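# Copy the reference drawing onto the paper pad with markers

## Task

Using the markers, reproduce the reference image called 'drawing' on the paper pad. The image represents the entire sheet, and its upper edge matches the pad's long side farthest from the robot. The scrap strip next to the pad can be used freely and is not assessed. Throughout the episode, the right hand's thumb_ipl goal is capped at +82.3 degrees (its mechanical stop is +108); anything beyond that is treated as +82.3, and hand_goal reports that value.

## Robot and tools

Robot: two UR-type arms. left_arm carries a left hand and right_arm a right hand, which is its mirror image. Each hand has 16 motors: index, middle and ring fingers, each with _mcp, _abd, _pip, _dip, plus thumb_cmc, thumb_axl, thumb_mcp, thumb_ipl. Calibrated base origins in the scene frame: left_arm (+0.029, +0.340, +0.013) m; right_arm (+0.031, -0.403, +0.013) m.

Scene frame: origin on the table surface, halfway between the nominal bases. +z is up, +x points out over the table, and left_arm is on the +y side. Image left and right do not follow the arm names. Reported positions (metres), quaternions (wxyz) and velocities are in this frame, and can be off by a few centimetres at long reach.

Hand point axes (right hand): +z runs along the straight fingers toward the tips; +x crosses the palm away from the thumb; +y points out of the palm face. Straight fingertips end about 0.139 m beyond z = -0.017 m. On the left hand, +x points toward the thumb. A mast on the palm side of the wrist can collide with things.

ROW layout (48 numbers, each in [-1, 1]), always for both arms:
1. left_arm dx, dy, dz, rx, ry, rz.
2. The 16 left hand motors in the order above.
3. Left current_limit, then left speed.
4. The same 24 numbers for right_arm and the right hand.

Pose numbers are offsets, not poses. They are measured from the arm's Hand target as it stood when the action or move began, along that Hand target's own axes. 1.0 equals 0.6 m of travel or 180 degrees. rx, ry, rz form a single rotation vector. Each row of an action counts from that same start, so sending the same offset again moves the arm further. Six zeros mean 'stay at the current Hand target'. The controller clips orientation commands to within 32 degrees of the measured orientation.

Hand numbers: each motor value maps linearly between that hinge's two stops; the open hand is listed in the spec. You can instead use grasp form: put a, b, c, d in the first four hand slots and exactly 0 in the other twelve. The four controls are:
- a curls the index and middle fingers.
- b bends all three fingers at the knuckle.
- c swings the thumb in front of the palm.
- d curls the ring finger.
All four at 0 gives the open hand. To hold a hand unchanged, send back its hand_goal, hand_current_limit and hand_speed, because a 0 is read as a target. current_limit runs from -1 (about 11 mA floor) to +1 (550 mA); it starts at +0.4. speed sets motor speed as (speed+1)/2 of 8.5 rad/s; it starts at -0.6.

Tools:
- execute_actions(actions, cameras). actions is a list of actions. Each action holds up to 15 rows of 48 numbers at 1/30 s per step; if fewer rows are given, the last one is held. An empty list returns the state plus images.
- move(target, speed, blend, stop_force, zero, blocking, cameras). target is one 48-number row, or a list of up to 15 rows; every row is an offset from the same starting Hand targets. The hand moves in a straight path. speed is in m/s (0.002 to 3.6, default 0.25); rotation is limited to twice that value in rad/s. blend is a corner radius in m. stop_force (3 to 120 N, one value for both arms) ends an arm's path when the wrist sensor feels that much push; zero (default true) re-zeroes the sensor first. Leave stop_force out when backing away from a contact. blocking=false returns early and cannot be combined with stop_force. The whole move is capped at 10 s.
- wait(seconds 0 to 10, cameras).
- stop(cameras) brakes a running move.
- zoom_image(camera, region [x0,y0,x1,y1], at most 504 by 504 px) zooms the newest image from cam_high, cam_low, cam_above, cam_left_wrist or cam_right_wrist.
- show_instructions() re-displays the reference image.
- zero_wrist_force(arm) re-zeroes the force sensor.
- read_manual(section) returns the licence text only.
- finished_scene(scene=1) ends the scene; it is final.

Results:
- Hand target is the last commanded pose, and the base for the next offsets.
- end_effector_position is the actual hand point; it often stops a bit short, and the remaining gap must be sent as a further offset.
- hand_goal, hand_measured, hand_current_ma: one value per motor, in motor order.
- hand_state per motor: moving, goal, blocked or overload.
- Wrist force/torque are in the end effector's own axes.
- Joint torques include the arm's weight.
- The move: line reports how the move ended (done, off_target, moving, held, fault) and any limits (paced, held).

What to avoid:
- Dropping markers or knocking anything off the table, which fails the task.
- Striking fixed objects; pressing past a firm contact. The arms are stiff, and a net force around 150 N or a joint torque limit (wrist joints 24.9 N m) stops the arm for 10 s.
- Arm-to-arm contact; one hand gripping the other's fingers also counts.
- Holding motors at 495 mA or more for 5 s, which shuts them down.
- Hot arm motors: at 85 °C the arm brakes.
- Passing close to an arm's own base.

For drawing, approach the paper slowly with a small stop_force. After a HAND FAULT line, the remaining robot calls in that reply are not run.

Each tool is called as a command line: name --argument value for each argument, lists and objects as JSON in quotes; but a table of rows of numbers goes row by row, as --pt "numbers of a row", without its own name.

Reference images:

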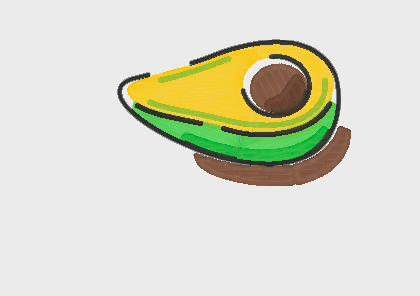

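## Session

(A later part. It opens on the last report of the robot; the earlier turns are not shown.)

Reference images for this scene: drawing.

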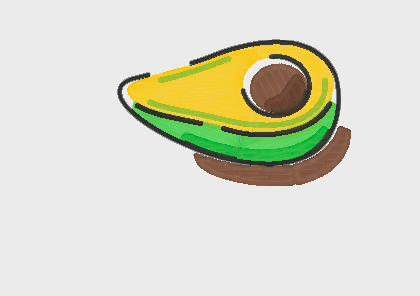

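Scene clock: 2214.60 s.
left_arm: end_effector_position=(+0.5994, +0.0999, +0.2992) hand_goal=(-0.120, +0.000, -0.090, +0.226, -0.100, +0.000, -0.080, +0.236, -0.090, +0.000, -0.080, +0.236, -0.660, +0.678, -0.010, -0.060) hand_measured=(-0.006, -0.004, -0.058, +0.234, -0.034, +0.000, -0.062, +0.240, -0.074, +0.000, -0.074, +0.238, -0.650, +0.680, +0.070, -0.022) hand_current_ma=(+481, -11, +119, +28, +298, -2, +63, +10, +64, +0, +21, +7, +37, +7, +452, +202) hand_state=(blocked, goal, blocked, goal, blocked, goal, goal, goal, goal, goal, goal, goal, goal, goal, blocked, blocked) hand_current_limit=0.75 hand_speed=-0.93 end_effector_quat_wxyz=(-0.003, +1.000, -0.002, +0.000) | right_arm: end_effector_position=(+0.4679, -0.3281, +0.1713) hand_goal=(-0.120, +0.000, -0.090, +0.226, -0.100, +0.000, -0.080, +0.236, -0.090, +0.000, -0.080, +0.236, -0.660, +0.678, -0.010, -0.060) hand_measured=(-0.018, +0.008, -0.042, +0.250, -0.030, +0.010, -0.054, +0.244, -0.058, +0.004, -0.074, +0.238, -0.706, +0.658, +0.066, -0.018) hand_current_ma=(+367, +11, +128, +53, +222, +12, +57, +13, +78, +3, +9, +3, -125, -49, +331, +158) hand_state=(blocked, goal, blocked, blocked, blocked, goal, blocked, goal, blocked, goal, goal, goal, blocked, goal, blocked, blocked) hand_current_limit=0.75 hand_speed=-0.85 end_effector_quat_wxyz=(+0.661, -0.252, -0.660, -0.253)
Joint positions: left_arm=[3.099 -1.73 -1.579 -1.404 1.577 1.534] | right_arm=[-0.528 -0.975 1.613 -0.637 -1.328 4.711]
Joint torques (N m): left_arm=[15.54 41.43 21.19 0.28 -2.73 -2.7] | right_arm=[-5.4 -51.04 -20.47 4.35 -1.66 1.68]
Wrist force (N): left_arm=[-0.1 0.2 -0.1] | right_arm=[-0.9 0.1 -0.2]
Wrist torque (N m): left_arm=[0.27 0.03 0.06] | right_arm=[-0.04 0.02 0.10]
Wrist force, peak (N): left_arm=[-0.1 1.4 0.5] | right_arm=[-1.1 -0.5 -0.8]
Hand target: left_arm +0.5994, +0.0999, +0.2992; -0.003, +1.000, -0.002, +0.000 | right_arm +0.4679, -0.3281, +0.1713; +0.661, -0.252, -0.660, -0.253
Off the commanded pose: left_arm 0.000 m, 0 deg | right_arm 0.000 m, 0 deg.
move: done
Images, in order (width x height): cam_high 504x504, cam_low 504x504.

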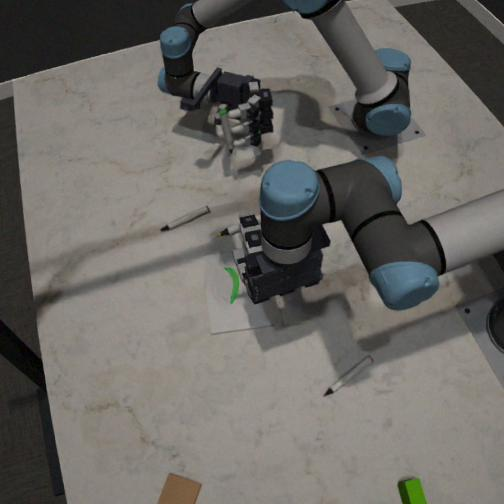

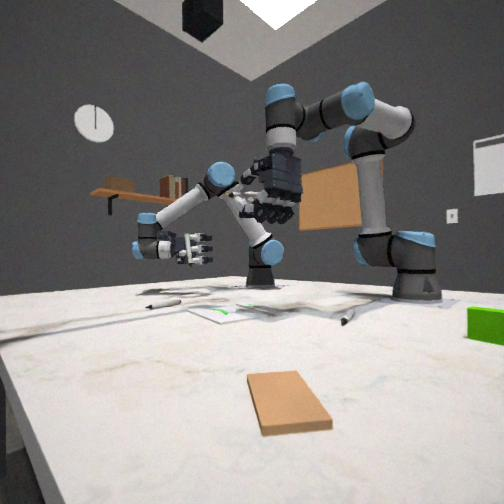

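move --target '[-0.1167,0,0.2,-0.1818,-0.4756,-0.1818,-0.12,0,-0.09,0.225,-0.1,0,-0.08,0.235,-0.09,0,-0.08,0.235,-0.66,0.677,-0.01,-0.06,0.75,-0.93,0,0,0,0,0,0,-0.12,0,-0.09,0.225,-0.1,0,-0.08,0.235,-0.09,0,-0.08,0.235,-0.66,0.677,-0.01,-0.06,0.75,-0.85]' --speed 0.25 --cameras '["cam_low","cam_high","cam_above"]'

zoom_image --camera "cam_low" --region '[170, 220, 290, 340]'

Scene clock: 2224.57 s.
left_arm: end_effector_position=(+0.5293, +0.1010, +0.1793) hand_goal=(-0.120, +0.000, -0.090, +0.226, -0.100, +0.000, -0.080, +0.236, -0.090, +0.000, -0.080, +0.236, -0.660, +0.678, -0.010, -0.060) hand_measured=(-0.006, -0.002, -0.058, +0.234, -0.034, +0.002, -0.062, +0.240, -0.074, +0.002, -0.074, +0.238, -0.648, +0.680, +0.070, -0.022) hand_current_ma=(+481, -5, +119, +28, +298, +4, +63, +10, +64, +4, +21, +7, +41, +7, +452, +202) hand_state=(blocked, goal, blocked, goal, blocked, goal, goal, goal, goal, goal, goal, goal, goal, goal, blocked, blocked) hand_current_limit=0.75 hand_speed=-0.93 end_effector_quat_wxyz=(+0.249, +0.662, +0.253, -0.660) | right_arm: end_effector_position=(+0.4679, -0.3281, +0.1713) hand_goal=(-0.120, +0.000, -0.090, +0.226, -0.100, +0.000, -0.080, +0.236, -0.090, +0.000, -0.080, +0.236, -0.660, +0.678, -0.010, -0.060) hand_measured=(-0.018, +0.008, -0.042, +0.250, -0.030, +0.010, -0.054, +0.244, -0.058, +0.004, -0.074, +0.238, -0.706, +0.658, +0.066, -0.018) hand_current_ma=(+367, +11, +128, +53, +222, +12, +57, +13, +78, +3, +9, +3, -125, -49, +331, +158) hand_state=(blocked, goal, blocked, blocked, blocked, goal, blocked, goal, blocked, goal, goal, goal, blocked, goal, blocked, blocked) hand_current_limit=0.75 hand_speed=-0.85 end_effector_quat_wxyz=(+0.661, -0.252, -0.660, -0.253)
Joint positions: left_arm=[3.321 -2.246 -1.443 -2.59 1.026 1.564] | right_arm=[-0.528 -0.975 1.613 -0.637 -1.328 4.711]
Joint torques (N m): left_arm=[16.52 39.72 8.77 -3.74 -2.44 2.75] | right_arm=[-5.32 -50.78 -20.83 4.34 -1.66 1.59]
Wrist force (N): left_arm=[0.7 1.1 0.0] | right_arm=[-0.6 -0.2 -0.4]
Wrist torque (N m): left_arm=[0.08 -0.32 -0.29] | right_arm=[-0.05 -0.01 0.12]
Wrist force, peak (N): left_arm=[0.9 1.2 -0.4] | right_arm=[-1.2 -0.3 -0.9]
Hand target: left_arm +0.5293, +0.1010, +0.1792; +0.249, +0.662, +0.253, -0.661 | right_arm +0.4679, -0.3281, +0.1713; +0.661, -0.252, -0.660, -0.253
Off the commanded pose: left_arm 0.000 m, 0 deg | right_arm 0.000 m, 0 deg.
move: done
Images, in order (width x height): cam_high 504x504, cam_low 504x504, cam_above 504x504.

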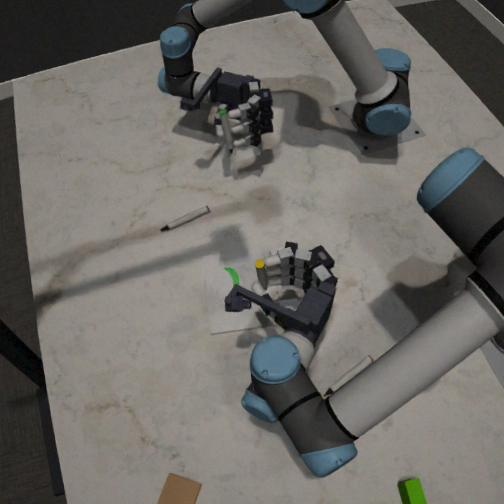

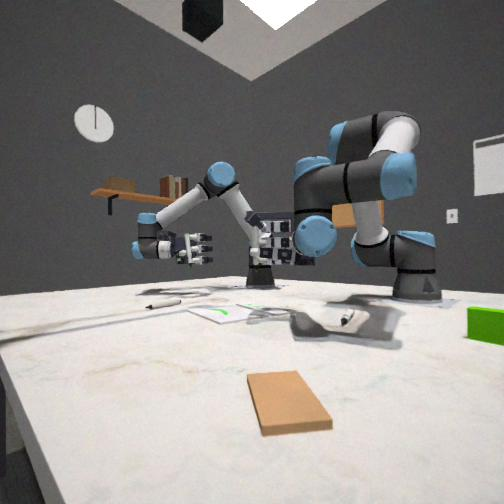

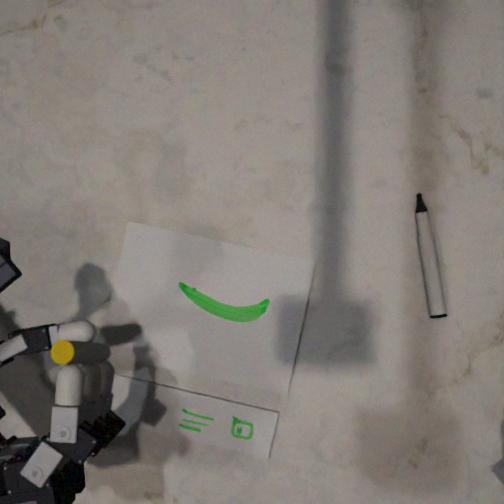

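Scaled by 4.200 from the camera's 504x504 image, which has a finer 720x720 frame.

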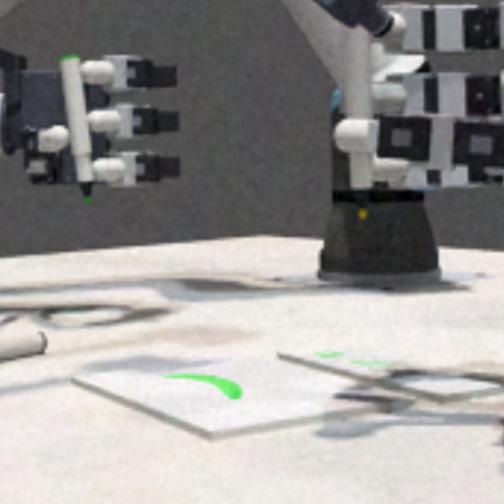

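move --target '[0.1488,-0.0492,0.109,0,0,0,-0.12,0,-0.09,0.225,-0.1,0,-0.08,0.235,-0.09,0,-0.08,0.235,-0.66,0.677,-0.01,-0.06,0.75,-0.93,0,0,0,0,0,0,-0.12,0,-0.09,0.225,-0.1,0,-0.08,0.235,-0.09,0,-0.08,0.235,-0.66,0.677,-0.01,-0.06,0.75,-0.85]' --speed 0.15 --cameras '["cam_low","cam_above"]'

zoom_image --camera "cam_low" --region '[210, 230, 310, 330]'

zoom_image --camera "cam_above" --region '[0, 300, 200, 500]'

Scene clock: 2242.30 s.
left_arm: end_effector_position=(+0.4607, +0.0802, +0.0899) hand_goal=(-0.120, +0.000, -0.090, +0.226, -0.100, +0.000, -0.080, +0.236, -0.090, +0.000, -0.080, +0.236, -0.660, +0.678, -0.010, -0.060) hand_measured=(-0.006, -0.002, -0.058, +0.234, -0.034, +0.002, -0.062, +0.240, -0.074, +0.002, -0.074, +0.238, -0.648, +0.680, +0.070, -0.022) hand_current_ma=(+481, -4, +119, +28, +297, +5, +63, +10, +63, +5, +21, +7, +42, +7, +452, +202) hand_state=(blocked, goal, blocked, goal, blocked, goal, goal, goal, goal, goal, goal, goal, goal, goal, blocked, blocked) hand_current_limit=0.75 hand_speed=-0.93 end_effector_quat_wxyz=(+0.249, +0.662, +0.253, -0.661) | right_arm: end_effector_position=(+0.4679, -0.3281, +0.1713) hand_goal=(-0.120, +0.000, -0.090, +0.226, -0.100, +0.000, -0.080, +0.236, -0.090, +0.000, -0.080, +0.236, -0.660, +0.678, -0.010, -0.060) hand_measured=(-0.018, +0.008, -0.042, +0.250, -0.030, +0.010, -0.054, +0.244, -0.058, +0.004, -0.074, +0.238, -0.706, +0.658, +0.066, -0.018) hand_current_ma=(+367, +11, +128, +53, +222, +12, +57, +13, +78, +3, +9, +3, -125, -49, +331, +158) hand_state=(blocked, goal, blocked, blocked, blocked, goal, blocked, goal, blocked, goal, goal, goal, blocked, goal, blocked, blocked) hand_current_limit=0.75 hand_speed=-0.85 end_effector_quat_wxyz=(+0.661, -0.252, -0.660, -0.253)
Joint positions: left_arm=[3.306 -2.255 -1.723 -2.301 1.01 1.564] | right_arm=[-0.528 -0.975 1.613 -0.637 -1.328 4.711]
Joint torques (N m): left_arm=[-12.17 36.06 5.75 1.15 -2.46 -2.24] | right_arm=[-5.11 -49.95 -21.16 4.33 -1.55 1.56]
Wrist force (N): left_arm=[1.1 1.2 -0.2] | right_arm=[-0.8 -0.4 -0.7]
Wrist torque (N m): left_arm=[0.10 -0.40 -0.18] | right_arm=[-0.05 0.03 0.11]
Wrist force, peak (N): left_arm=[1.5 1.0 0.5] | right_arm=[-1.2 -0.4 -0.6]
Hand target: left_arm +0.4607, +0.0802, +0.0899; +0.249, +0.662, +0.253, -0.661 | right_arm +0.4679, -0.3281, +0.1713; +0.661, -0.252, -0.660, -0.253
Off the commanded pose: left_arm 0.000 m, 0 deg | right_arm 0.000 m, 0 deg.
move: done
Images, in order (width x height): cam_low 504x504, cam_above 504x504.

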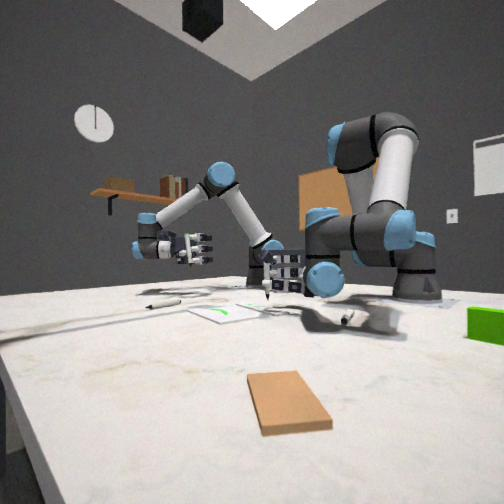

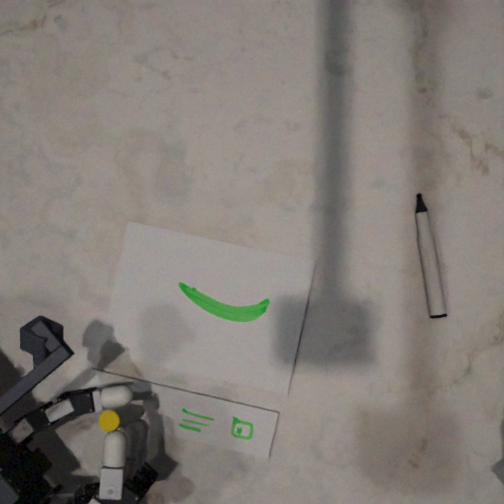

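Scaled by 5.040 from the camera's 504x504 image, which has a finer 720x720 frame.

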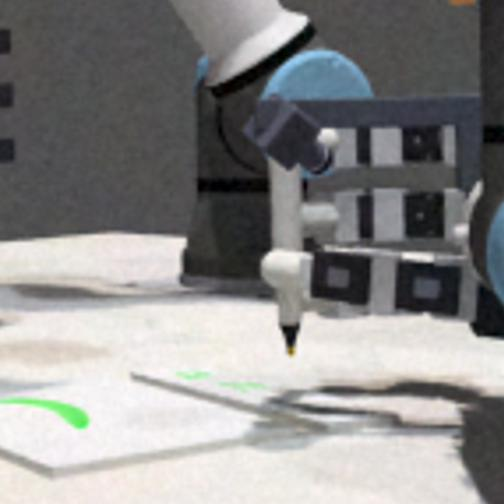

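Scaled by 2.520 from the camera's 504x504 image, which has a finer 720x720 frame.

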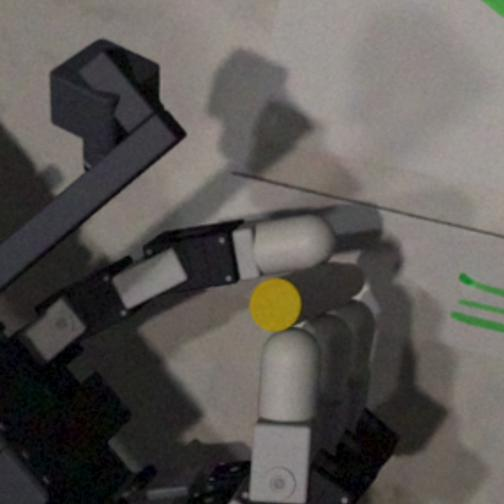

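move --target '[0.045,0,0,0,0,0,-0.12,0,-0.09,0.225,-0.1,0,-0.08,0.235,-0.09,0,-0.08,0.235,-0.66,0.677,-0.01,-0.06,0.75,-0.93,0,0,0,0,0,0,-0.12,0,-0.09,0.225,-0.1,0,-0.08,0.235,-0.09,0,-0.08,0.235,-0.66,0.677,-0.01,-0.06,0.75,-0.85]' --speed 0.05 --cameras '["cam_low"]'

zoom_image --camera "cam_low" --region '[240, 270, 300, 330]'

Scene clock: 2251.30 s.
left_arm: end_effector_position=(+0.4607, +0.0803, +0.0629) hand_goal=(-0.120, +0.000, -0.090, +0.226, -0.100, +0.000, -0.080, +0.236, -0.090, +0.000, -0.080, +0.236, -0.660, +0.678, -0.010, -0.060) hand_measured=(-0.006, -0.010, -0.058, +0.234, -0.034, -0.006, -0.062, +0.240, -0.076, +0.002, -0.074, +0.238, -0.650, +0.678, +0.070, -0.022) hand_current_ma=(+481, -33, +119, +28, +291, -19, +63, +10, +54, +5, +21, +7, +31, +1, +455, +203) hand_state=(blocked, goal, blocked, goal, blocked, goal, goal, goal, goal, goal, goal, goal, goal, goal, blocked, blocked) hand_current_limit=0.75 hand_speed=-0.93 end_effector_quat_wxyz=(+0.249, +0.662, +0.253, -0.661) | right_arm: end_effector_position=(+0.4679, -0.3281, +0.1713) hand_goal=(-0.120, +0.000, -0.090, +0.226, -0.100, +0.000, -0.080, +0.236, -0.090, +0.000, -0.080, +0.236, -0.660, +0.678, -0.010, -0.060) hand_measured=(-0.018, +0.008, -0.042, +0.250, -0.030, +0.010, -0.054, +0.244, -0.058, +0.004, -0.074, +0.238, -0.706, +0.658, +0.066, -0.018) hand_current_ma=(+367, +11, +128, +53, +222, +12, +57, +13, +78, +3, +9, +3, -125, -49, +331, +158) hand_state=(blocked, goal, blocked, blocked, blocked, goal, blocked, goal, blocked, goal, goal, goal, blocked, goal, blocked, blocked) hand_current_limit=0.75 hand_speed=-0.85 end_effector_quat_wxyz=(+0.661, -0.252, -0.660, -0.253)
Joint positions: left_arm=[3.306 -2.304 -1.727 -2.248 1.011 1.564] | right_arm=[-0.528 -0.975 1.613 -0.637 -1.328 4.711]
Joint torques (N m): left_arm=[15.76 35 5.56 1.46 2.36 -1.98] | right_arm=[-3.78 -50.11 -21 4.32 -1.55 1.52]
Wrist force (N): left_arm=[-3.0 0.9 -0.2] | right_arm=[-0.7 -0.2 -0.6]
Wrist torque (N m): left_arm=[0.02 -0.28 0.01] | right_arm=[-0.04 0.02 0.10]
Wrist force, peak (N): left_arm=[-3.2 1.0 -0.2] | right_arm=[-1.4 -0.5 -0.5]
Hand target: left_arm +0.4607, +0.0803, +0.0629; +0.249, +0.662, +0.253, -0.661 | right_arm +0.4679, -0.3281, +0.1713; +0.661, -0.252, -0.660, -0.253
Off the commanded pose: left_arm 0.000 m, 0 deg | right_arm 0.000 m, 0 deg.
move: done
Images, in order (width x height): cam_low 504x504.

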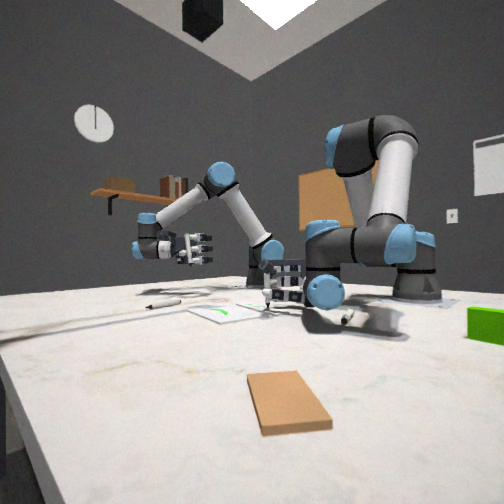

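Scaled by 8.400 from the camera's 504x504 image, which has a finer 720x720 frame.

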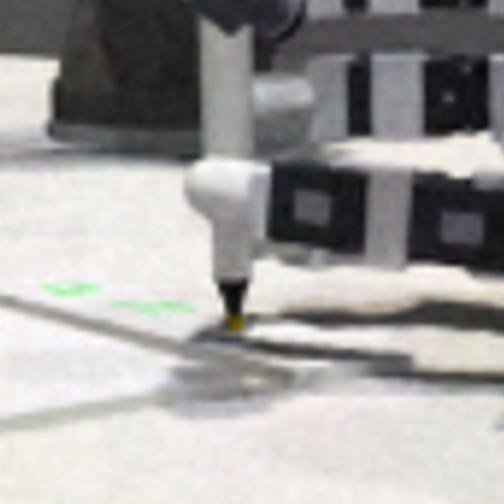

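move --target '[-0.0333,0,0,0,0,0,-0.12,0,-0.09,0.225,-0.1,0,-0.08,0.235,-0.09,0,-0.08,0.235,-0.66,0.677,-0.01,-0.06,0.75,-0.93,0,0,0,0,0,0,-0.12,0,-0.09,0.225,-0.1,0,-0.08,0.235,-0.09,0,-0.08,0.235,-0.66,0.677,-0.01,-0.06,0.75,-0.85]' --speed 0.05

move --target '[0,0.0333,0,0,0,0,-0.12,0,-0.09,0.225,-0.1,0,-0.08,0.235,-0.09,0,-0.08,0.235,-0.66,0.677,-0.01,-0.06,0.75,-0.93,0,0,0,0,0,0,-0.12,0,-0.09,0.225,-0.1,0,-0.08,0.235,-0.09,0,-0.08,0.235,-0.66,0.677,-0.01,-0.06,0.75,-0.85]' --speed 0.1

move --target '[0.0208,0,0,0,0,0,-0.12,0,-0.09,0.225,-0.1,0,-0.08,0.235,-0.09,0,-0.08,0.235,-0.66,0.677,-0.01,-0.06,0.75,-0.93,0,0,0,0,0,0,-0.12,0,-0.09,0.225,-0.1,0,-0.08,0.235,-0.09,0,-0.08,0.235,-0.66,0.677,-0.01,-0.06,0.75,-0.85]' --speed 0.02

move --target '[0.012,0,0,0,0,0,-0.12,0,-0.09,0.225,-0.1,0,-0.08,0.235,-0.09,0,-0.08,0.235,-0.66,0.677,-0.01,-0.06,0.75,-0.93,0,0,0,0,0,0,-0.12,0,-0.09,0.225,-0.1,0,-0.08,0.235,-0.09,0,-0.08,0.235,-0.66,0.677,-0.01,-0.06,0.75,-0.85]' --speed 0.004 --stop_force 3

move --target '[-0.05,0,0,0,0,0,-0.12,0,-0.09,0.225,-0.1,0,-0.08,0.235,-0.09,0,-0.08,0.235,-0.66,0.677,-0.01,-0.06,0.75,-0.93,0,0,0,0,0,0,-0.12,0,-0.09,0.225,-0.1,0,-0.08,0.235,-0.09,0,-0.08,0.235,-0.66,0.677,-0.01,-0.06,0.75,-0.85]' --speed 0.05

Scene clock: 2266.77 s.
left_arm: end_effector_position=(+0.4607, +0.0802, +0.0828) hand_goal=(-0.120, +0.000, -0.090, +0.226, -0.100, +0.000, -0.080, +0.236, -0.090, +0.000, -0.080, +0.236, -0.660, +0.678, -0.010, -0.060) hand_measured=(-0.006, -0.004, -0.058, +0.234, -0.034, +0.000, -0.062, +0.240, -0.076, +0.004, -0.074, +0.238, -0.648, +0.678, +0.070, -0.022) hand_current_ma=(+481, -8, +119, +28, +291, +1, +63, +13, +53, +9, +21, +7, +43, +2, +455, +203) hand_state=(blocked, goal, blocked, goal, blocked, goal, goal, goal, goal, goal, goal, goal, goal, goal, blocked, blocked) hand_current_limit=0.75 hand_speed=-0.93 end_effector_quat_wxyz=(+0.249, +0.662, +0.253, -0.661) | right_arm: end_effector_position=(+0.4679, -0.3281, +0.1713) hand_goal=(-0.120, +0.000, -0.090, +0.226, -0.100, +0.000, -0.080, +0.236, -0.090, +0.000, -0.080, +0.236, -0.660, +0.678, -0.010, -0.060) hand_measured=(-0.018, +0.008, -0.042, +0.250, -0.030, +0.010, -0.054, +0.244, -0.058, +0.004, -0.074, +0.238, -0.706, +0.658, +0.066, -0.018) hand_current_ma=(+367, +11, +128, +53, +222, +12, +57, +13, +78, +3, +9, +3, -125, -49, +331, +158) hand_state=(blocked, goal, blocked, blocked, blocked, goal, blocked, goal, blocked, goal, goal, goal, blocked, goal, blocked, blocked) hand_current_limit=0.75 hand_speed=-0.85 end_effector_quat_wxyz=(+0.661, -0.252, -0.660, -0.253)
Joint positions: left_arm=[3.306 -2.268 -1.724 -2.287 1.011 1.564] | right_arm=[-0.528 -0.975 1.613 -0.637 -1.328 4.711]
Joint torques (N m): left_arm=[-12.19 52.87 18.49 -3.78 -2.51 2.06] | right_arm=[-3.14 -48.72 -20.91 4.25 -1.55 1.44]
Wrist force (N): left_arm=[1.0 1.2 -0.1] | right_arm=[-1.0 -0.3 -0.5]
Wrist torque (N m): left_arm=[0.09 -0.38 -0.19] | right_arm=[-0.05 0.05 0.09]
Wrist force, peak (N): left_arm=[-3.5 1.3 -0.2] | right_arm=[-1.1 -0.2 -1.1]
Hand target: left_arm +0.4607, +0.0802, +0.0829; +0.249, +0.662, +0.253, -0.661 | right_arm +0.4679, -0.3281, +0.1713; +0.661, -0.252, -0.660, -0.253
Off the commanded pose: left_arm 0.000 m, 0 deg | right_arm 0.000 m, 0 deg.
move: done

Scene clock: 2267.60 s.
left_arm: end_effector_position=(+0.4739, +0.0653, +0.0828) hand_goal=(-0.120, +0.000, -0.090, +0.226, -0.100, +0.000, -0.080, +0.236, -0.090, +0.000, -0.080, +0.236, -0.660, +0.678, -0.010, -0.060) hand_measured=(-0.006, -0.002, -0.058, +0.234, -0.034, +0.000, -0.062, +0.240, -0.076, +0.004, -0.074, +0.238, -0.648, +0.678, +0.070, -0.022) hand_current_ma=(+481, -8, +119, +28, +291, +2, +63, +13, +53, +9, +21, +7, +43, +2, +455, +203) hand_state=(blocked, goal, blocked, goal, blocked, goal, goal, goal, goal, goal, goal, goal, goal, goal, blocked, blocked) hand_current_limit=0.75 hand_speed=-0.93 end_effector_quat_wxyz=(+0.249, +0.662, +0.253, -0.661) | right_arm: end_effector_position=(+0.4679, -0.3281, +0.1713) hand_goal=(-0.120, +0.000, -0.090, +0.226, -0.100, +0.000, -0.080, +0.236, -0.090, +0.000, -0.080, +0.236, -0.660, +0.678, -0.010, -0.060) hand_measured=(-0.018, +0.008, -0.042, +0.250, -0.030, +0.010, -0.054, +0.244, -0.058, +0.004, -0.074, +0.238, -0.706, +0.658, +0.066, -0.018) hand_current_ma=(+367, +11, +128, +53, +222, +12, +57, +13, +78, +3, +9, +3, -125, -49, +331, +158) hand_state=(blocked, goal, blocked, blocked, blocked, goal, blocked, goal, blocked, goal, goal, goal, blocked, goal, blocked, blocked) hand_current_limit=0.75 hand_speed=-0.85 end_effector_quat_wxyz=(+0.661, -0.252, -0.660, -0.253)
Joint positions: left_arm=[3.275 -2.291 -1.676 -2.312 0.98 1.564] | right_arm=[-0.528 -0.975 1.613 -0.637 -1.328 4.711]
Joint torques (N m): left_arm=[-11.95 38.17 18.1 -3.55 -2.5 -2.09] | right_arm=[-2.51 -49.08 -20.06 4.23 -1.6 1.36]
Wrist force (N): left_arm=[1.0 1.1 -0.2] | right_arm=[-0.8 -0.4 -0.6]
Wrist torque (N m): left_arm=[0.07 -0.39 -0.18] | right_arm=[-0.06 0.03 0.09]
Wrist force, peak (N): left_arm=[1.2 1.6 -0.3] | right_arm=[-1.3 -0.5 -0.4]
Hand target: left_arm +0.4739, +0.0653, +0.0828; +0.249, +0.662, +0.253, -0.661 | right_arm +0.4679, -0.3281, +0.1713; +0.661, -0.252, -0.660, -0.253
Off the commanded pose: left_arm 0.000 m, 0 deg | right_arm 0.000 m, 0 deg.
move: done

Scene clock: 2268.53 s.
left_arm: end_effector_position=(+0.4739, +0.0653, +0.0703) hand_goal=(-0.120, +0.000, -0.090, +0.226, -0.100, +0.000, -0.080, +0.236, -0.090, +0.000, -0.080, +0.236, -0.660, +0.678, -0.010, -0.060) hand_measured=(-0.006, -0.002, -0.058, +0.234, -0.034, +0.000, -0.062, +0.240, -0.076, +0.004, -0.074, +0.238, -0.648, +0.678, +0.070, -0.022) hand_current_ma=(+481, -7, +119, +28, +291, +2, +63, +13, +53, +9, +21, +7, +43, +2, +455, +203) hand_state=(blocked, goal, blocked, goal, blocked, goal, goal, goal, goal, goal, goal, goal, goal, goal, blocked, blocked) hand_current_limit=0.75 hand_speed=-0.93 end_effector_quat_wxyz=(+0.249, +0.662, +0.253, -0.661) | right_arm: end_effector_position=(+0.4679, -0.3281, +0.1713) hand_goal=(-0.120, +0.000, -0.090, +0.226, -0.100, +0.000, -0.080, +0.236, -0.090, +0.000, -0.080, +0.236, -0.660, +0.678, -0.010, -0.060) hand_measured=(-0.018, +0.008, -0.042, +0.250, -0.030, +0.010, -0.054, +0.244, -0.058, +0.004, -0.074, +0.238, -0.706, +0.658, +0.066, -0.018) hand_current_ma=(+367, +11, +128, +53, +222, +12, +57, +13, +78, +3, +9, +3, -125, -49, +331, +158) hand_state=(blocked, goal, blocked, blocked, blocked, goal, blocked, goal, blocked, goal, goal, goal, blocked, goal, blocked, blocked) hand_current_limit=0.75 hand_speed=-0.85 end_effector_quat_wxyz=(+0.661, -0.252, -0.660, -0.253)
Joint positions: left_arm=[3.275 -2.313 -1.677 -2.288 0.98 1.564] | right_arm=[-0.528 -0.975 1.613 -0.637 -1.328 4.711]
Joint torques (N m): left_arm=[8.87 37.39 4.81 1.15 2.08 -1.37] | right_arm=[-3.1 -48.19 -21.17 4.32 -1.6 1.29]
Wrist force (N): left_arm=[1.2 1.2 -0.1] | right_arm=[-0.8 -0.2 -0.5]
Wrist torque (N m): left_arm=[0.08 -0.41 -0.16] | right_arm=[-0.04 0.03 0.11]
Wrist force, peak (N): left_arm=[1.1 1.4 0.1] | right_arm=[-1.1 -0.6 -0.5]
Hand target: left_arm +0.4739, +0.0653, +0.0703; +0.249, +0.662, +0.253, -0.661 | right_arm +0.4679, -0.3281, +0.1713; +0.661, -0.252, -0.660, -0.253
Off the commanded pose: left_arm 0.000 m, 0 deg | right_arm 0.000 m, 0 deg.
move: done

Scene clock: 2271.30 s.
left_arm: end_effector_position=(+0.4739, +0.0654, +0.0636) hand_goal=(-0.120, +0.000, -0.090, +0.226, -0.100, +0.000, -0.080, +0.236, -0.090, +0.000, -0.080, +0.236, -0.660, +0.678, -0.010, -0.060) hand_measured=(-0.006, -0.006, -0.058, +0.234, -0.034, -0.002, -0.062, +0.240, -0.076, +0.002, -0.074, +0.238, -0.648, +0.678, +0.070, -0.022) hand_current_ma=(+481, -17, +119, +28, +291, -5, +63, +13, +53, +6, +21, +7, +39, +2, +455, +203) hand_state=(blocked, goal, blocked, goal, blocked, goal, goal, goal, goal, goal, goal, goal, goal, goal, blocked, blocked) hand_current_limit=0.75 hand_speed=-0.93 end_effector_quat_wxyz=(+0.249, +0.662, +0.253, -0.661) | right_arm: end_effector_position=(+0.4679, -0.3281, +0.1713) hand_goal=(-0.120, +0.000, -0.090, +0.226, -0.100, +0.000, -0.080, +0.236, -0.090, +0.000, -0.080, +0.236, -0.660, +0.678, -0.010, -0.060) hand_measured=(-0.018, +0.008, -0.042, +0.250, -0.030, +0.010, -0.054, +0.244, -0.058, +0.004, -0.074, +0.238, -0.706, +0.658, +0.066, -0.018) hand_current_ma=(+367, +11, +128, +53, +222, +12, +57, +13, +78, +3, +9, +3, -125, -49, +331, +158) hand_state=(blocked, goal, blocked, blocked, blocked, goal, blocked, goal, blocked, goal, goal, goal, blocked, goal, blocked, blocked) hand_current_limit=0.75 hand_speed=-0.85 end_effector_quat_wxyz=(+0.661, -0.252, -0.660, -0.253)
Joint positions: left_arm=[3.275 -2.325 -1.678 -2.276 0.98 1.564] | right_arm=[-0.528 -0.975 1.613 -0.637 -1.328 4.711]
Joint torques (N m): left_arm=[14.07 53.3 9.02 -3.42 2.36 0.25] | right_arm=[-3.19 -48.54 -21.05 4.17 -1.54 1.29]
Wrist force (N): left_arm=[-1.6 0.9 0.0] | right_arm=[-0.9 -0.4 -0.5]
Wrist torque (N m): left_arm=[0.02 -0.29 -0.08] | right_arm=[-0.07 0.04 0.09]
Wrist force, peak (N): left_arm=[-2.2 1.0 -0.2] | right_arm=[-1.3 -0.4 -0.6]
Hand target: left_arm +0.4739, +0.0654, +0.0636; +0.249, +0.662, +0.253, -0.661 (not the last commanded pose) | right_arm +0.4679, -0.3281, +0.1713; +0.661, -0.252, -0.660, -0.253
Off the commanded pose: left_arm 0.001 m, 0 deg | right_arm 0.000 m, 0 deg.
move: contact (left_arm)

Scene clock: 2272.30 s.
left_arm: end_effector_position=(+0.4739, +0.0652, +0.0935) hand_goal=(-0.120, +0.000, -0.090, +0.226, -0.100, +0.000, -0.080, +0.236, -0.090, +0.000, -0.080, +0.236, -0.660, +0.678, -0.010, -0.060) hand_measured=(-0.006, -0.004, -0.058, +0.234, -0.034, +0.000, -0.062, +0.240, -0.076, +0.004, -0.074, +0.238, -0.648, +0.678, +0.070, -0.022) hand_current_ma=(+481, -8, +119, +28, +291, +1, +63, +13, +53, +10, +21, +7, +42, +2, +455, +203) hand_state=(blocked, goal, blocked, goal, blocked, goal, goal, goal, goal, goal, goal, goal, goal, goal, blocked, blocked) hand_current_limit=0.75 hand_speed=-0.93 end_effector_quat_wxyz=(+0.249, +0.662, +0.253, -0.661) | right_arm: end_effector_position=(+0.4679, -0.3281, +0.1713) hand_goal=(-0.120, +0.000, -0.090, +0.226, -0.100, +0.000, -0.080, +0.236, -0.090, +0.000, -0.080, +0.236, -0.660, +0.678, -0.010, -0.060) hand_measured=(-0.018, +0.008, -0.042, +0.250, -0.030, +0.010, -0.054, +0.244, -0.058, +0.004, -0.074, +0.238, -0.706, +0.658, +0.066, -0.018) hand_current_ma=(+367, +11, +128, +53, +222, +12, +57, +13, +78, +3, +9, +3, -125, -49, +331, +158) hand_state=(blocked, goal, blocked, blocked, blocked, goal, blocked, goal, blocked, goal, goal, goal, blocked, goal, blocked, blocked) hand_current_limit=0.75 hand_speed=-0.85 end_effector_quat_wxyz=(+0.661, -0.252, -0.660, -0.253)
Joint positions: left_arm=[3.275 -2.273 -1.673 -2.333 0.979 1.564] | right_arm=[-0.528 -0.975 1.613 -0.637 -1.328 4.711]
Joint torques (N m): left_arm=[-12.47 53.89 18.47 -3.72 -2.39 0.18] | right_arm=[-2.83 -48.33 -21.27 4.34 -1.59 1.22]
Wrist force (N): left_arm=[0.9 1.3 -0.1] | right_arm=[-1.0 -0.5 -0.7]
Wrist torque (N m): left_arm=[0.10 -0.38 -0.19] | right_arm=[-0.06 0.06 0.07]
Wrist force, peak (N): left_arm=[1.4 1.0 -0.2] | right_arm=[-1.4 -0.3 -0.7]
Hand target: left_arm +0.4739, +0.0652, +0.0936; +0.249, +0.662, +0.253, -0.661 | right_arm +0.4679, -0.3281, +0.1713; +0.661, -0.252, -0.660, -0.253
Off the commanded pose: left_arm 0.000 m, 0 deg | right_arm 0.000 m, 0 deg.
move: done

move --target '[0,-0.149,-0.1334,0,0,0,-0.12,0,-0.09,0.225,-0.1,0,-0.08,0.235,-0.09,0,-0.08,0.235,-0.66,0.677,-0.01,-0.06,0.75,-0.93,0,0,0,0,0,0,-0.12,0,-0.09,0.225,-0.1,0,-0.08,0.235,-0.09,0,-0.08,0.235,-0.66,0.677,-0.01,-0.06,0.75,-0.85]' --speed 0.2 --cameras '["cam_above"]'

zoom_image --camera "cam_above" --region '[80, 360, 180, 460]'

Scene clock: 2279.60 s.
left_arm: end_effector_position=(+0.4745, +0.1851, +0.0943) hand_goal=(-0.120, +0.000, -0.090, +0.226, -0.100, +0.000, -0.080, +0.236, -0.090, +0.000, -0.080, +0.236, -0.660, +0.678, -0.010, -0.060) hand_measured=(-0.006, -0.004, -0.058, +0.234, -0.034, +0.000, -0.062, +0.240, -0.076, +0.004, -0.074, +0.238, -0.648, +0.678, +0.070, -0.022) hand_current_ma=(+481, -8, +119, +28, +291, +1, +63, +13, +53, +10, +21, +7, +43, +2, +455, +203) hand_state=(blocked, goal, blocked, goal, blocked, goal, goal, goal, goal, goal, goal, goal, goal, goal, blocked, blocked) hand_current_limit=0.75 hand_speed=-0.93 end_effector_quat_wxyz=(+0.249, +0.662, +0.253, -0.661) | right_arm: end_effector_position=(+0.4679, -0.3281, +0.1713) hand_goal=(-0.120, +0.000, -0.090, +0.226, -0.100, +0.000, -0.080, +0.236, -0.090, +0.000, -0.080, +0.236, -0.660, +0.678, -0.010, -0.060) hand_measured=(-0.018, +0.008, -0.042, +0.250, -0.030, +0.010, -0.054, +0.244, -0.058, +0.004, -0.074, +0.238, -0.706, +0.658, +0.066, -0.018) hand_current_ma=(+367, +11, +128, +53, +222, +12, +57, +13, +78, +3, +9, +3, -125, -49, +331, +158) hand_state=(blocked, goal, blocked, blocked, blocked, goal, blocked, goal, blocked, goal, goal, goal, blocked, goal, blocked, blocked) hand_current_limit=0.75 hand_speed=-0.85 end_effector_quat_wxyz=(+0.661, -0.252, -0.660, -0.253)
Joint positions: left_arm=[3.487 -2.273 -1.67 -2.336 1.192 1.564] | right_arm=[-0.528 -0.975 1.613 -0.637 -1.328 4.711]
Joint torques (N m): left_arm=[16.44 36.49 18.47 -3.92 2.47 2.79] | right_arm=[-2.3 -48.28 -20.91 4.25 -1.53 1.21]
Wrist force (N): left_arm=[1.0 1.1 0.0] | right_arm=[-0.9 -0.2 -0.5]
Wrist torque (N m): left_arm=[0.06 -0.35 -0.24] | right_arm=[-0.04 0.04 0.10]
Wrist force, peak (N): left_arm=[0.9 2.5 0.9] | right_arm=[-1.2 -0.3 -1.0]
Hand target: left_arm +0.4745, +0.1852, +0.0943; +0.249, +0.662, +0.253, -0.661 | right_arm +0.4679, -0.3281, +0.1713; +0.661, -0.252, -0.660, -0.253
Off the commanded pose: left_arm 0.000 m, 0 deg | right_arm 0.000 m, 0 deg.
move: done
Images, in order (width x height): cam_above 504x504.

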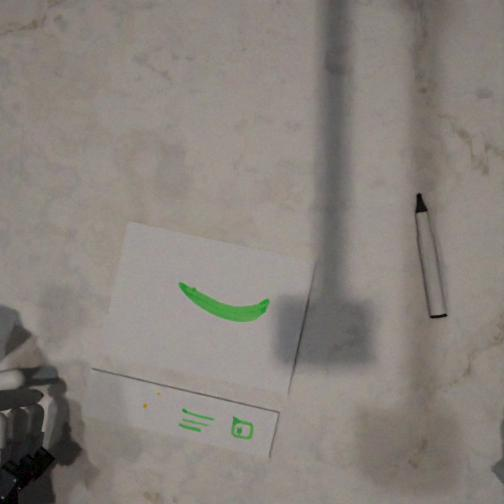

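Scaled by 5.040 from the camera's 504x504 image, which has a finer 720x720 frame.

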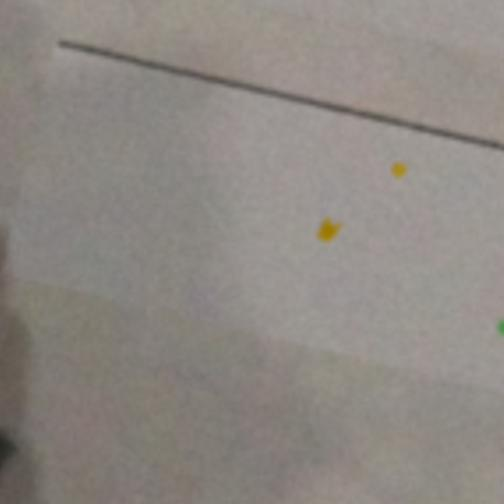

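move --target '[0.0426,0.3171,-0.0048,0,0,0,-0.12,0,-0.09,0.225,-0.1,0,-0.08,0.235,-0.09,0,-0.08,0.235,-0.66,0.677,-0.01,-0.06,0.75,-0.93,0,0,0,0,0,0,-0.12,0,-0.09,0.225,-0.1,0,-0.08,0.235,-0.09,0,-0.08,0.235,-0.66,0.677,-0.01,-0.06,0.75,-0.85]' --speed 0.15

move --target '[0.01,0,0,0,0,0,-0.12,0,-0.09,0.225,-0.1,0,-0.08,0.235,-0.09,0,-0.08,0.235,-0.66,0.677,-0.01,-0.06,0.75,-0.93,0,0,0,0,0,0,-0.12,0,-0.09,0.225,-0.1,0,-0.08,0.235,-0.09,0,-0.08,0.235,-0.66,0.677,-0.01,-0.06,0.75,-0.85]' --speed 0.005 --stop_force 3

move --target '[-0.01,0,0,0,0,0,-0.12,0,-0.09,0.225,-0.1,0,-0.08,0.235,-0.09,0,-0.08,0.235,-0.66,0.677,-0.01,-0.06,0.75,-0.93,0,0,0,0,0,0,-0.12,0,-0.09,0.225,-0.1,0,-0.08,0.235,-0.09,0,-0.08,0.235,-0.66,0.677,-0.01,-0.06,0.75,-0.85]' --speed 0.05

move --target '[-0.0009,0.0932,0.1238,0,0,0,-0.12,0,-0.09,0.225,-0.1,0,-0.08,0.235,-0.09,0,-0.08,0.235,-0.66,0.677,-0.01,-0.06,0.75,-0.93,0,0,0,0,0,0,-0.12,0,-0.09,0.225,-0.1,0,-0.08,0.235,-0.09,0,-0.08,0.235,-0.66,0.677,-0.01,-0.06,0.75,-0.85]' --speed 0.1

move --target '[0.01,0,0,0,0,0,-0.12,0,-0.09,0.225,-0.1,0,-0.08,0.235,-0.09,0,-0.08,0.235,-0.66,0.677,-0.01,-0.06,0.75,-0.93,0,0,0,0,0,0,-0.12,0,-0.09,0.225,-0.1,0,-0.08,0.235,-0.09,0,-0.08,0.235,-0.66,0.677,-0.01,-0.06,0.75,-0.85]' --speed 0.005 --stop_force 3

move --target '[-0.03,0,0,0,0,0,-0.12,0,-0.09,0.225,-0.1,0,-0.08,0.235,-0.09,0,-0.08,0.235,-0.66,0.677,-0.01,-0.06,0.75,-0.93,0,0,0,0,0,0,-0.12,0,-0.09,0.225,-0.1,0,-0.08,0.235,-0.09,0,-0.08,0.235,-0.66,0.677,-0.01,-0.06,0.75,-0.85]' --speed 0.05

move --target '[-0.03,-0.2243,-0.1992,0,0,0,-0.12,0,-0.09,0.225,-0.1,0,-0.08,0.235,-0.09,0,-0.08,0.235,-0.66,0.677,-0.01,-0.06,0.75,-0.93,0,0,0,0,0,0,-0.12,0,-0.09,0.225,-0.1,0,-0.08,0.235,-0.09,0,-0.08,0.235,-0.66,0.677,-0.01,-0.06,0.75,-0.85]' --speed 0.25 --cameras '["cam_above"]'

zoom_image --camera "cam_above" --region '[165, 240, 285, 360]'

Scene clock: 2361.33 s.
left_arm: end_effector_position=(+0.6029, +0.0450, +0.0678) hand_goal=(-0.120, +0.000, -0.090, +0.226, -0.100, +0.000, -0.080, +0.236, -0.090, +0.000, -0.080, +0.236, -0.660, +0.678, -0.010, -0.060) hand_measured=(-0.006, -0.004, -0.058, +0.234, -0.034, +0.000, -0.062, +0.240, -0.076, +0.004, -0.074, +0.238, -0.648, +0.678, +0.070, -0.022) hand_current_ma=(+481, -8, +119, +28, +291, +1, +63, +13, +53, +11, +21, +7, +43, +2, +455, +203) hand_state=(blocked, goal, blocked, goal, blocked, goal, goal, goal, goal, goal, goal, goal, goal, goal, blocked, blocked) hand_current_limit=0.75 hand_speed=-0.93 end_effector_quat_wxyz=(+0.249, +0.662, +0.253, -0.661) | right_arm: end_effector_position=(+0.4679, -0.3281, +0.1713) hand_goal=(-0.120, +0.000, -0.090, +0.226, -0.100, +0.000, -0.080, +0.236, -0.090, +0.000, -0.080, +0.236, -0.660, +0.678, -0.010, -0.060) hand_measured=(-0.018, +0.008, -0.042, +0.250, -0.030, +0.010, -0.054, +0.244, -0.058, +0.004, -0.074, +0.238, -0.706, +0.658, +0.066, -0.018) hand_current_ma=(+367, +11, +128, +53, +222, +12, +57, +13, +78, +3, +9, +3, -125, -49, +331, +158) hand_state=(blocked, goal, blocked, blocked, blocked, goal, blocked, goal, blocked, goal, goal, goal, blocked, goal, blocked, blocked) hand_current_limit=0.75 hand_speed=-0.85 end_effector_quat_wxyz=(+0.661, -0.252, -0.660, -0.253)
Joint positions: left_arm=[3.219 -2.556 -1.176 -2.546 0.924 1.563] | right_arm=[-0.528 -0.975 1.613 -0.637 -1.328 4.711]
Joint torques (N m): left_arm=[-11.78 49.35 21.72 -3.52 -2.48 2.67] | right_arm=[-2.06 -47.44 -20.74 4.19 -1.43 1.18]
Wrist force (N): left_arm=[1.0 0.9 0.0] | right_arm=[-0.8 -0.3 -0.5]
Wrist torque (N m): left_arm=[0.02 -0.34 -0.28] | right_arm=[-0.06 0.02 0.10]
Wrist force, peak (N): left_arm=[1.0 2.2 -0.2] | right_arm=[-1.4 -0.4 -0.8]
Hand target: left_arm +0.6029, +0.0449, +0.0678; +0.249, +0.662, +0.253, -0.661 | right_arm +0.4679, -0.3281, +0.1713; +0.661, -0.252, -0.660, -0.253
Off the commanded pose: left_arm 0.000 m, 0 deg | right_arm 0.000 m, 0 deg.
move: done

Scene clock: 2363.20 s.
left_arm: end_effector_position=(+0.6029, +0.0449, +0.0641) hand_goal=(-0.120, +0.000, -0.090, +0.226, -0.100, +0.000, -0.080, +0.236, -0.090, +0.000, -0.080, +0.236, -0.660, +0.678, -0.010, -0.060) hand_measured=(-0.006, -0.006, -0.058, +0.234, -0.034, -0.002, -0.062, +0.240, -0.076, +0.002, -0.074, +0.238, -0.650, +0.678, +0.070, -0.022) hand_current_ma=(+481, -19, +119, +28, +291, -7, +63, +13, +53, +7, +21, +7, +38, +2, +455, +203) hand_state=(blocked, goal, blocked, goal, blocked, goal, goal, goal, goal, goal, goal, goal, goal, goal, blocked, blocked) hand_current_limit=0.75 hand_speed=-0.93 end_effector_quat_wxyz=(+0.249, +0.662, +0.253, -0.661) | right_arm: end_effector_position=(+0.4679, -0.3281, +0.1713) hand_goal=(-0.120, +0.000, -0.090, +0.226, -0.100, +0.000, -0.080, +0.236, -0.090, +0.000, -0.080, +0.236, -0.660, +0.678, -0.010, -0.060) hand_measured=(-0.018, +0.008, -0.042, +0.250, -0.030, +0.010, -0.054, +0.244, -0.058, +0.004, -0.074, +0.238, -0.706, +0.658, +0.066, -0.018) hand_current_ma=(+367, +11, +128, +53, +222, +12, +57, +13, +78, +3, +9, +3, -125, -49, +331, +158) hand_state=(blocked, goal, blocked, blocked, blocked, goal, blocked, goal, blocked, goal, goal, goal, blocked, goal, blocked, blocked) hand_current_limit=0.75 hand_speed=-0.85 end_effector_quat_wxyz=(+0.661, -0.252, -0.660, -0.253)
Joint positions: left_arm=[3.219 -2.562 -1.177 -2.54 0.924 1.563] | right_arm=[-0.528 -0.975 1.613 -0.637 -1.328 4.711]
Joint torques (N m): left_arm=[-8.84 64.55 15.9 -3.28 -1.3 1.64] | right_arm=[-1.73 -47.24 -21.17 4.18 -1.64 1.11]
Wrist force (N): left_arm=[-1.6 0.9 -0.2] | right_arm=[-0.8 -0.6 -0.3]
Wrist torque (N m): left_arm=[0.01 -0.26 -0.19] | right_arm=[-0.11 0.02 0.09]
Wrist force, peak (N): left_arm=[-2.6 1.1 -0.4] | right_arm=[-1.3 -0.5 -0.7]
Hand target: left_arm +0.6029, +0.0449, +0.0641; +0.249, +0.662, +0.253, -0.661 (not the last commanded pose) | right_arm +0.4679, -0.3281, +0.1713; +0.661, -0.252, -0.660, -0.253
Off the commanded pose: left_arm 0.002 m, 0 deg | right_arm 0.000 m, 0 deg.
move: contact (left_arm)

Scene clock: 2363.90 s.
left_arm: end_effector_position=(+0.6029, +0.0449, +0.0700) hand_goal=(-0.120, +0.000, -0.090, +0.226, -0.100, +0.000, -0.080, +0.236, -0.090, +0.000, -0.080, +0.236, -0.660, +0.678, -0.010, -0.060) hand_measured=(-0.006, -0.004, -0.058, +0.234, -0.034, +0.000, -0.062, +0.240, -0.076, +0.004, -0.074, +0.238, -0.648, +0.678, +0.070, -0.022) hand_current_ma=(+481, -8, +119, +28, +291, +1, +63, +13, +53, +9, +21, +7, +43, +2, +455, +203) hand_state=(blocked, goal, blocked, goal, blocked, goal, goal, goal, goal, goal, goal, goal, goal, goal, blocked, blocked) hand_current_limit=0.75 hand_speed=-0.93 end_effector_quat_wxyz=(+0.249, +0.662, +0.253, -0.661) | right_arm: end_effector_position=(+0.4679, -0.3281, +0.1713) hand_goal=(-0.120, +0.000, -0.090, +0.226, -0.100, +0.000, -0.080, +0.236, -0.090, +0.000, -0.080, +0.236, -0.660, +0.678, -0.010, -0.060) hand_measured=(-0.018, +0.008, -0.042, +0.250, -0.030, +0.010, -0.054, +0.244, -0.058, +0.004, -0.074, +0.238, -0.706, +0.658, +0.066, -0.018) hand_current_ma=(+367, +11, +128, +53, +222, +12, +57, +13, +78, +3, +9, +3, -125, -49, +331, +158) hand_state=(blocked, goal, blocked, blocked, blocked, goal, blocked, goal, blocked, goal, goal, goal, blocked, goal, blocked, blocked) hand_current_limit=0.75 hand_speed=-0.85 end_effector_quat_wxyz=(+0.661, -0.252, -0.660, -0.253)
Joint positions: left_arm=[3.219 -2.553 -1.176 -2.55 0.924 1.563] | right_arm=[-0.528 -0.975 1.613 -0.637 -1.328 4.711]
Joint torques (N m): left_arm=[-11.92 65.1 22.67 -3.48 -2.44 1.47] | right_arm=[-1.73 -47.6 -20.88 4.24 -1.41 1.16]
Wrist force (N): left_arm=[0.7 0.8 0.1] | right_arm=[-1.0 -0.3 -0.5]
Wrist torque (N m): left_arm=[-0.01 -0.31 -0.30] | right_arm=[-0.05 0.05 0.08]
Wrist force, peak (N): left_arm=[-1.7 1.0 -0.3] | right_arm=[-1.4 0.1 -0.6]
Hand target: left_arm +0.6029, +0.0449, +0.0701; +0.249, +0.662, +0.253, -0.661 | right_arm +0.4679, -0.3281, +0.1713; +0.661, -0.252, -0.660, -0.253
Off the commanded pose: left_arm 0.000 m, 0 deg | right_arm 0.000 m, 0 deg.
move: done

Scene clock: 2365.27 s.
left_arm: end_effector_position=(+0.5845, -0.0461, +0.0701) hand_goal=(-0.120, +0.000, -0.090, +0.226, -0.100, +0.000, -0.080, +0.236, -0.090, +0.000, -0.080, +0.236, -0.660, +0.678, -0.010, -0.060) hand_measured=(-0.006, -0.004, -0.058, +0.234, -0.034, +0.000, -0.062, +0.240, -0.076, +0.004, -0.074, +0.238, -0.648, +0.678, +0.070, -0.022) hand_current_ma=(+481, -8, +119, +28, +291, +1, +63, +13, +53, +10, +21, +7, +43, +2, +455, +203) hand_state=(blocked, goal, blocked, goal, blocked, goal, goal, goal, goal, goal, goal, goal, goal, goal, blocked, blocked) hand_current_limit=0.75 hand_speed=-0.93 end_effector_quat_wxyz=(+0.249, +0.662, +0.253, -0.661) | right_arm: end_effector_position=(+0.4679, -0.3281, +0.1713) hand_goal=(-0.120, +0.000, -0.090, +0.226, -0.100, +0.000, -0.080, +0.236, -0.090, +0.000, -0.080, +0.236, -0.660, +0.678, -0.010, -0.060) hand_measured=(-0.018, +0.008, -0.042, +0.250, -0.030, +0.010, -0.054, +0.244, -0.058, +0.004, -0.074, +0.238, -0.706, +0.658, +0.066, -0.018) hand_current_ma=(+367, +11, +128, +53, +222, +12, +57, +13, +78, +3, +9, +3, -125, -49, +331, +158) hand_state=(blocked, goal, blocked, blocked, blocked, goal, blocked, goal, blocked, goal, goal, goal, blocked, goal, blocked, blocked) hand_current_limit=0.75 hand_speed=-0.85 end_effector_quat_wxyz=(+0.661, -0.252, -0.660, -0.253)
Joint positions: left_arm=[3.086 -2.549 -1.184 -2.545 0.79 1.562] | right_arm=[-0.528 -0.975 1.613 -0.637 -1.328 4.711]
Joint torques (N m): left_arm=[-12.07 49.2 21.86 -3.39 -2.31 -2.08] | right_arm=[-1.49 -47.77 -20.76 4.18 -1.48 1.04]
Wrist force (N): left_arm=[0.6 0.9 0.1] | right_arm=[-0.7 -0.6 -0.7]
Wrist torque (N m): left_arm=[0.00 -0.30 -0.24] | right_arm=[-0.07 0.02 0.10]
Wrist force, peak (N): left_arm=[0.9 1.3 0.6] | right_arm=[-1.4 -0.5 -0.8]
Hand target: left_arm +0.5844, -0.0462, +0.0701; +0.249, +0.662, +0.253, -0.661 | right_arm +0.4679, -0.3281, +0.1713; +0.661, -0.252, -0.660, -0.253
Off the commanded pose: left_arm 0.000 m, 0 deg | right_arm 0.000 m, 0 deg.
move: done

Scene clock: 2367.30 s.
left_arm: end_effector_position=(+0.5844, -0.0462, +0.0641) hand_goal=(-0.120, +0.000, -0.090, +0.226, -0.100, +0.000, -0.080, +0.236, -0.090, +0.000, -0.080, +0.236, -0.660, +0.678, -0.010, -0.060) hand_measured=(-0.006, -0.006, -0.058, +0.234, -0.034, -0.002, -0.062, +0.240, -0.076, +0.002, -0.074, +0.238, -0.648, +0.678, +0.070, -0.022) hand_current_ma=(+481, -15, +119, +28, +291, -4, +63, +13, +52, +7, +21, +7, +41, +2, +455, +203) hand_state=(blocked, goal, blocked, goal, blocked, goal, goal, goal, goal, goal, goal, goal, goal, goal, blocked, blocked) hand_current_limit=0.75 hand_speed=-0.93 end_effector_quat_wxyz=(+0.249, +0.662, +0.253, -0.661) | right_arm: end_effector_position=(+0.4679, -0.3281, +0.1713) hand_goal=(-0.120, +0.000, -0.090, +0.226, -0.100, +0.000, -0.080, +0.236, -0.090, +0.000, -0.080, +0.236, -0.660, +0.678, -0.010, -0.060) hand_measured=(-0.018, +0.008, -0.042, +0.250, -0.030, +0.010, -0.054, +0.244, -0.058, +0.004, -0.074, +0.238, -0.706, +0.658, +0.066, -0.018) hand_current_ma=(+367, +11, +128, +53, +222, +12, +57, +13, +78, +3, +9, +3, -125, -49, +331, +158) hand_state=(blocked, goal, blocked, blocked, blocked, goal, blocked, goal, blocked, goal, goal, goal, blocked, goal, blocked, blocked) hand_current_limit=0.75 hand_speed=-0.85 end_effector_quat_wxyz=(+0.661, -0.252, -0.660, -0.253)
Joint positions: left_arm=[3.085 -2.558 -1.184 -2.536 0.79 1.562] | right_arm=[-0.528 -0.975 1.613 -0.637 -1.328 4.711]
Joint torques (N m): left_arm=[-0.01 47.29 7.82 1.56 1.2 -1.79] | right_arm=[-1.18 -46.94 -20.72 4.13 -1.48 1.06]
Wrist force (N): left_arm=[-2.2 1.0 -0.2] | right_arm=[-0.6 -0.2 -0.7]
Wrist torque (N m): left_arm=[0.03 -0.23 -0.13] | right_arm=[-0.03 0.00 0.12]
Wrist force, peak (N): left_arm=[-2.4 0.9 -0.3] | right_arm=[-1.1 -0.3 -0.8]
Hand target: left_arm +0.5844, -0.0462, +0.0641; +0.249, +0.662, +0.253, -0.661 | right_arm +0.4679, -0.3281, +0.1713; +0.661, -0.252, -0.660, -0.253
Off the commanded pose: left_arm 0.000 m, 0 deg | right_arm 0.000 m, 0 deg.
move: contact (left_arm)

Scene clock: 2368.10 s.
left_arm: end_effector_position=(+0.5845, -0.0463, +0.0820) hand_goal=(-0.120, +0.000, -0.090, +0.226, -0.100, +0.000, -0.080, +0.236, -0.090, +0.000, -0.080, +0.236, -0.660, +0.678, -0.010, -0.060) hand_measured=(-0.006, -0.004, -0.058, +0.234, -0.034, +0.000, -0.062, +0.240, -0.076, +0.004, -0.074, +0.238, -0.648, +0.678, +0.070, -0.022) hand_current_ma=(+481, -8, +119, +28, +291, +1, +63, +13, +52, +9, +21, +7, +43, +2, +455, +203) hand_state=(blocked, goal, blocked, goal, blocked, goal, goal, goal, goal, goal, goal, goal, goal, goal, blocked, blocked) hand_current_limit=0.75 hand_speed=-0.93 end_effector_quat_wxyz=(+0.249, +0.662, +0.253, -0.661) | right_arm: end_effector_position=(+0.4679, -0.3281, +0.1713) hand_goal=(-0.120, +0.000, -0.090, +0.226, -0.100, +0.000, -0.080, +0.236, -0.090, +0.000, -0.080, +0.236, -0.660, +0.678, -0.010, -0.060) hand_measured=(-0.018, +0.008, -0.042, +0.250, -0.030, +0.010, -0.054, +0.244, -0.058, +0.004, -0.074, +0.238, -0.706, +0.658, +0.066, -0.018) hand_current_ma=(+367, +11, +128, +53, +222, +12, +57, +13, +78, +3, +9, +3, -125, -49, +331, +158) hand_state=(blocked, goal, blocked, blocked, blocked, goal, blocked, goal, blocked, goal, goal, goal, blocked, goal, blocked, blocked) hand_current_limit=0.75 hand_speed=-0.85 end_effector_quat_wxyz=(+0.661, -0.252, -0.660, -0.253)
Joint positions: left_arm=[3.085 -2.533 -1.182 -2.564 0.79 1.562] | right_arm=[-0.528 -0.975 1.613 -0.637 -1.328 4.711]
Joint torques (N m): left_arm=[-12.31 65.16 22.32 -3.35 -2.53 -1.93] | right_arm=[-1.1 -47.16 -20.77 4.11 -1.55 1.06]
Wrist force (N): left_arm=[0.9 0.8 0.3] | right_arm=[-1.0 -0.4 -0.3]
Wrist torque (N m): left_arm=[-0.02 -0.33 -0.22] | right_arm=[-0.09 0.04 0.08]
Wrist force, peak (N): left_arm=[-2.3 0.7 -0.1] | right_arm=[-1.1 -0.4 -0.7]
Hand target: left_arm +0.5844, -0.0463, +0.0821; +0.249, +0.662, +0.253, -0.661 | right_arm +0.4679, -0.3281, +0.1713; +0.661, -0.252, -0.660, -0.253
Off the commanded pose: left_arm 0.000 m, 0 deg | right_arm 0.000 m, 0 deg.
move: done

Scene clock: 2369.37 s.
left_arm: end_effector_position=(+0.5845, +0.1335, +0.1011) hand_goal=(-0.120, +0.000, -0.090, +0.226, -0.100, +0.000, -0.080, +0.236, -0.090, +0.000, -0.080, +0.236, -0.660, +0.678, -0.010, -0.060) hand_measured=(-0.006, -0.004, -0.058, +0.234, -0.034, +0.000, -0.062, +0.240, -0.076, +0.004, -0.074, +0.238, -0.648, +0.678, +0.070, -0.022) hand_current_ma=(+481, -8, +119, +28, +291, +1, +63, +13, +52, +10, +21, +7, +43, +2, +455, +203) hand_state=(blocked, goal, blocked, goal, blocked, goal, goal, goal, goal, goal, goal, goal, goal, goal, blocked, blocked) hand_current_limit=0.75 hand_speed=-0.93 end_effector_quat_wxyz=(+0.249, +0.662, +0.253, -0.661) | right_arm: end_effector_position=(+0.4679, -0.3281, +0.1713) hand_goal=(-0.120, +0.000, -0.090, +0.226, -0.100, +0.000, -0.080, +0.236, -0.090, +0.000, -0.080, +0.236, -0.660, +0.678, -0.010, -0.060) hand_measured=(-0.018, +0.008, -0.042, +0.250, -0.030, +0.010, -0.054, +0.244, -0.058, +0.004, -0.074, +0.238, -0.706, +0.658, +0.066, -0.018) hand_current_ma=(+367, +11, +128, +53, +222, +12, +57, +13, +78, +3, +9, +3, -125, -49, +331, +158) hand_state=(blocked, goal, blocked, blocked, blocked, goal, blocked, goal, blocked, goal, goal, goal, blocked, goal, blocked, blocked) hand_current_limit=0.75 hand_speed=-0.85 end_effector_quat_wxyz=(+0.661, -0.252, -0.660, -0.253)
Joint positions: left_arm=[3.354 -2.462 -1.268 -2.549 1.059 1.564] | right_arm=[-0.528 -0.975 1.613 -0.637 -1.328 4.711]
Joint torques (N m): left_arm=[15.43 62.96 17.66 -3.76 2.45 2.72] | right_arm=[-0.9 -47.03 -20.53 4.17 -1.43 1.04]
Wrist force (N): left_arm=[0.8 0.9 -0.2] | right_arm=[-0.9 -0.1 -0.2]
Wrist torque (N m): left_arm=[0.03 -0.31 -0.27] | right_arm=[-0.06 0.03 0.10]
Wrist force, peak (N): left_arm=[0.8 2.4 1.2] | right_arm=[-1.2 -0.4 -0.8]
Hand target: left_arm +0.5846, +0.1336, +0.1012; +0.249, +0.662, +0.253, -0.661 | right_arm +0.4679, -0.3281, +0.1713; +0.661, -0.252, -0.660, -0.253
Off the commanded pose: left_arm 0.000 m, 0 deg | right_arm 0.000 m, 0 deg.
move: done
Images, in order (width x height): cam_above 504x504.

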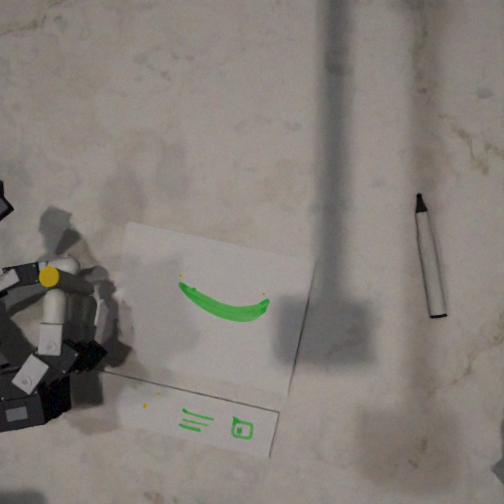

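Scaled by 4.200 from the camera's 504x504 image, which has a finer 720x720 frame.

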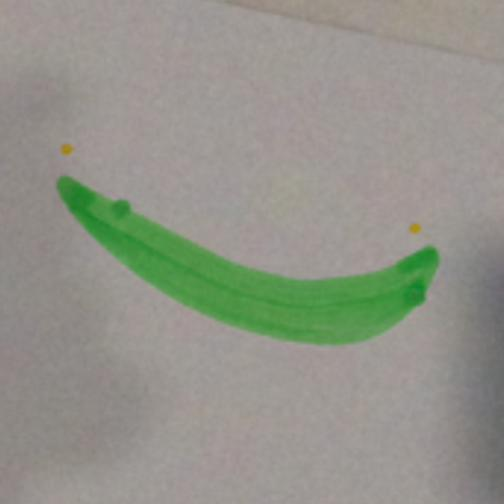

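show_instructions

Reference images for this scene: drawing.

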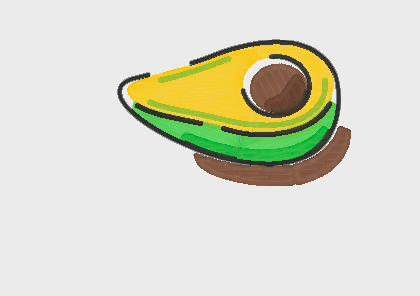

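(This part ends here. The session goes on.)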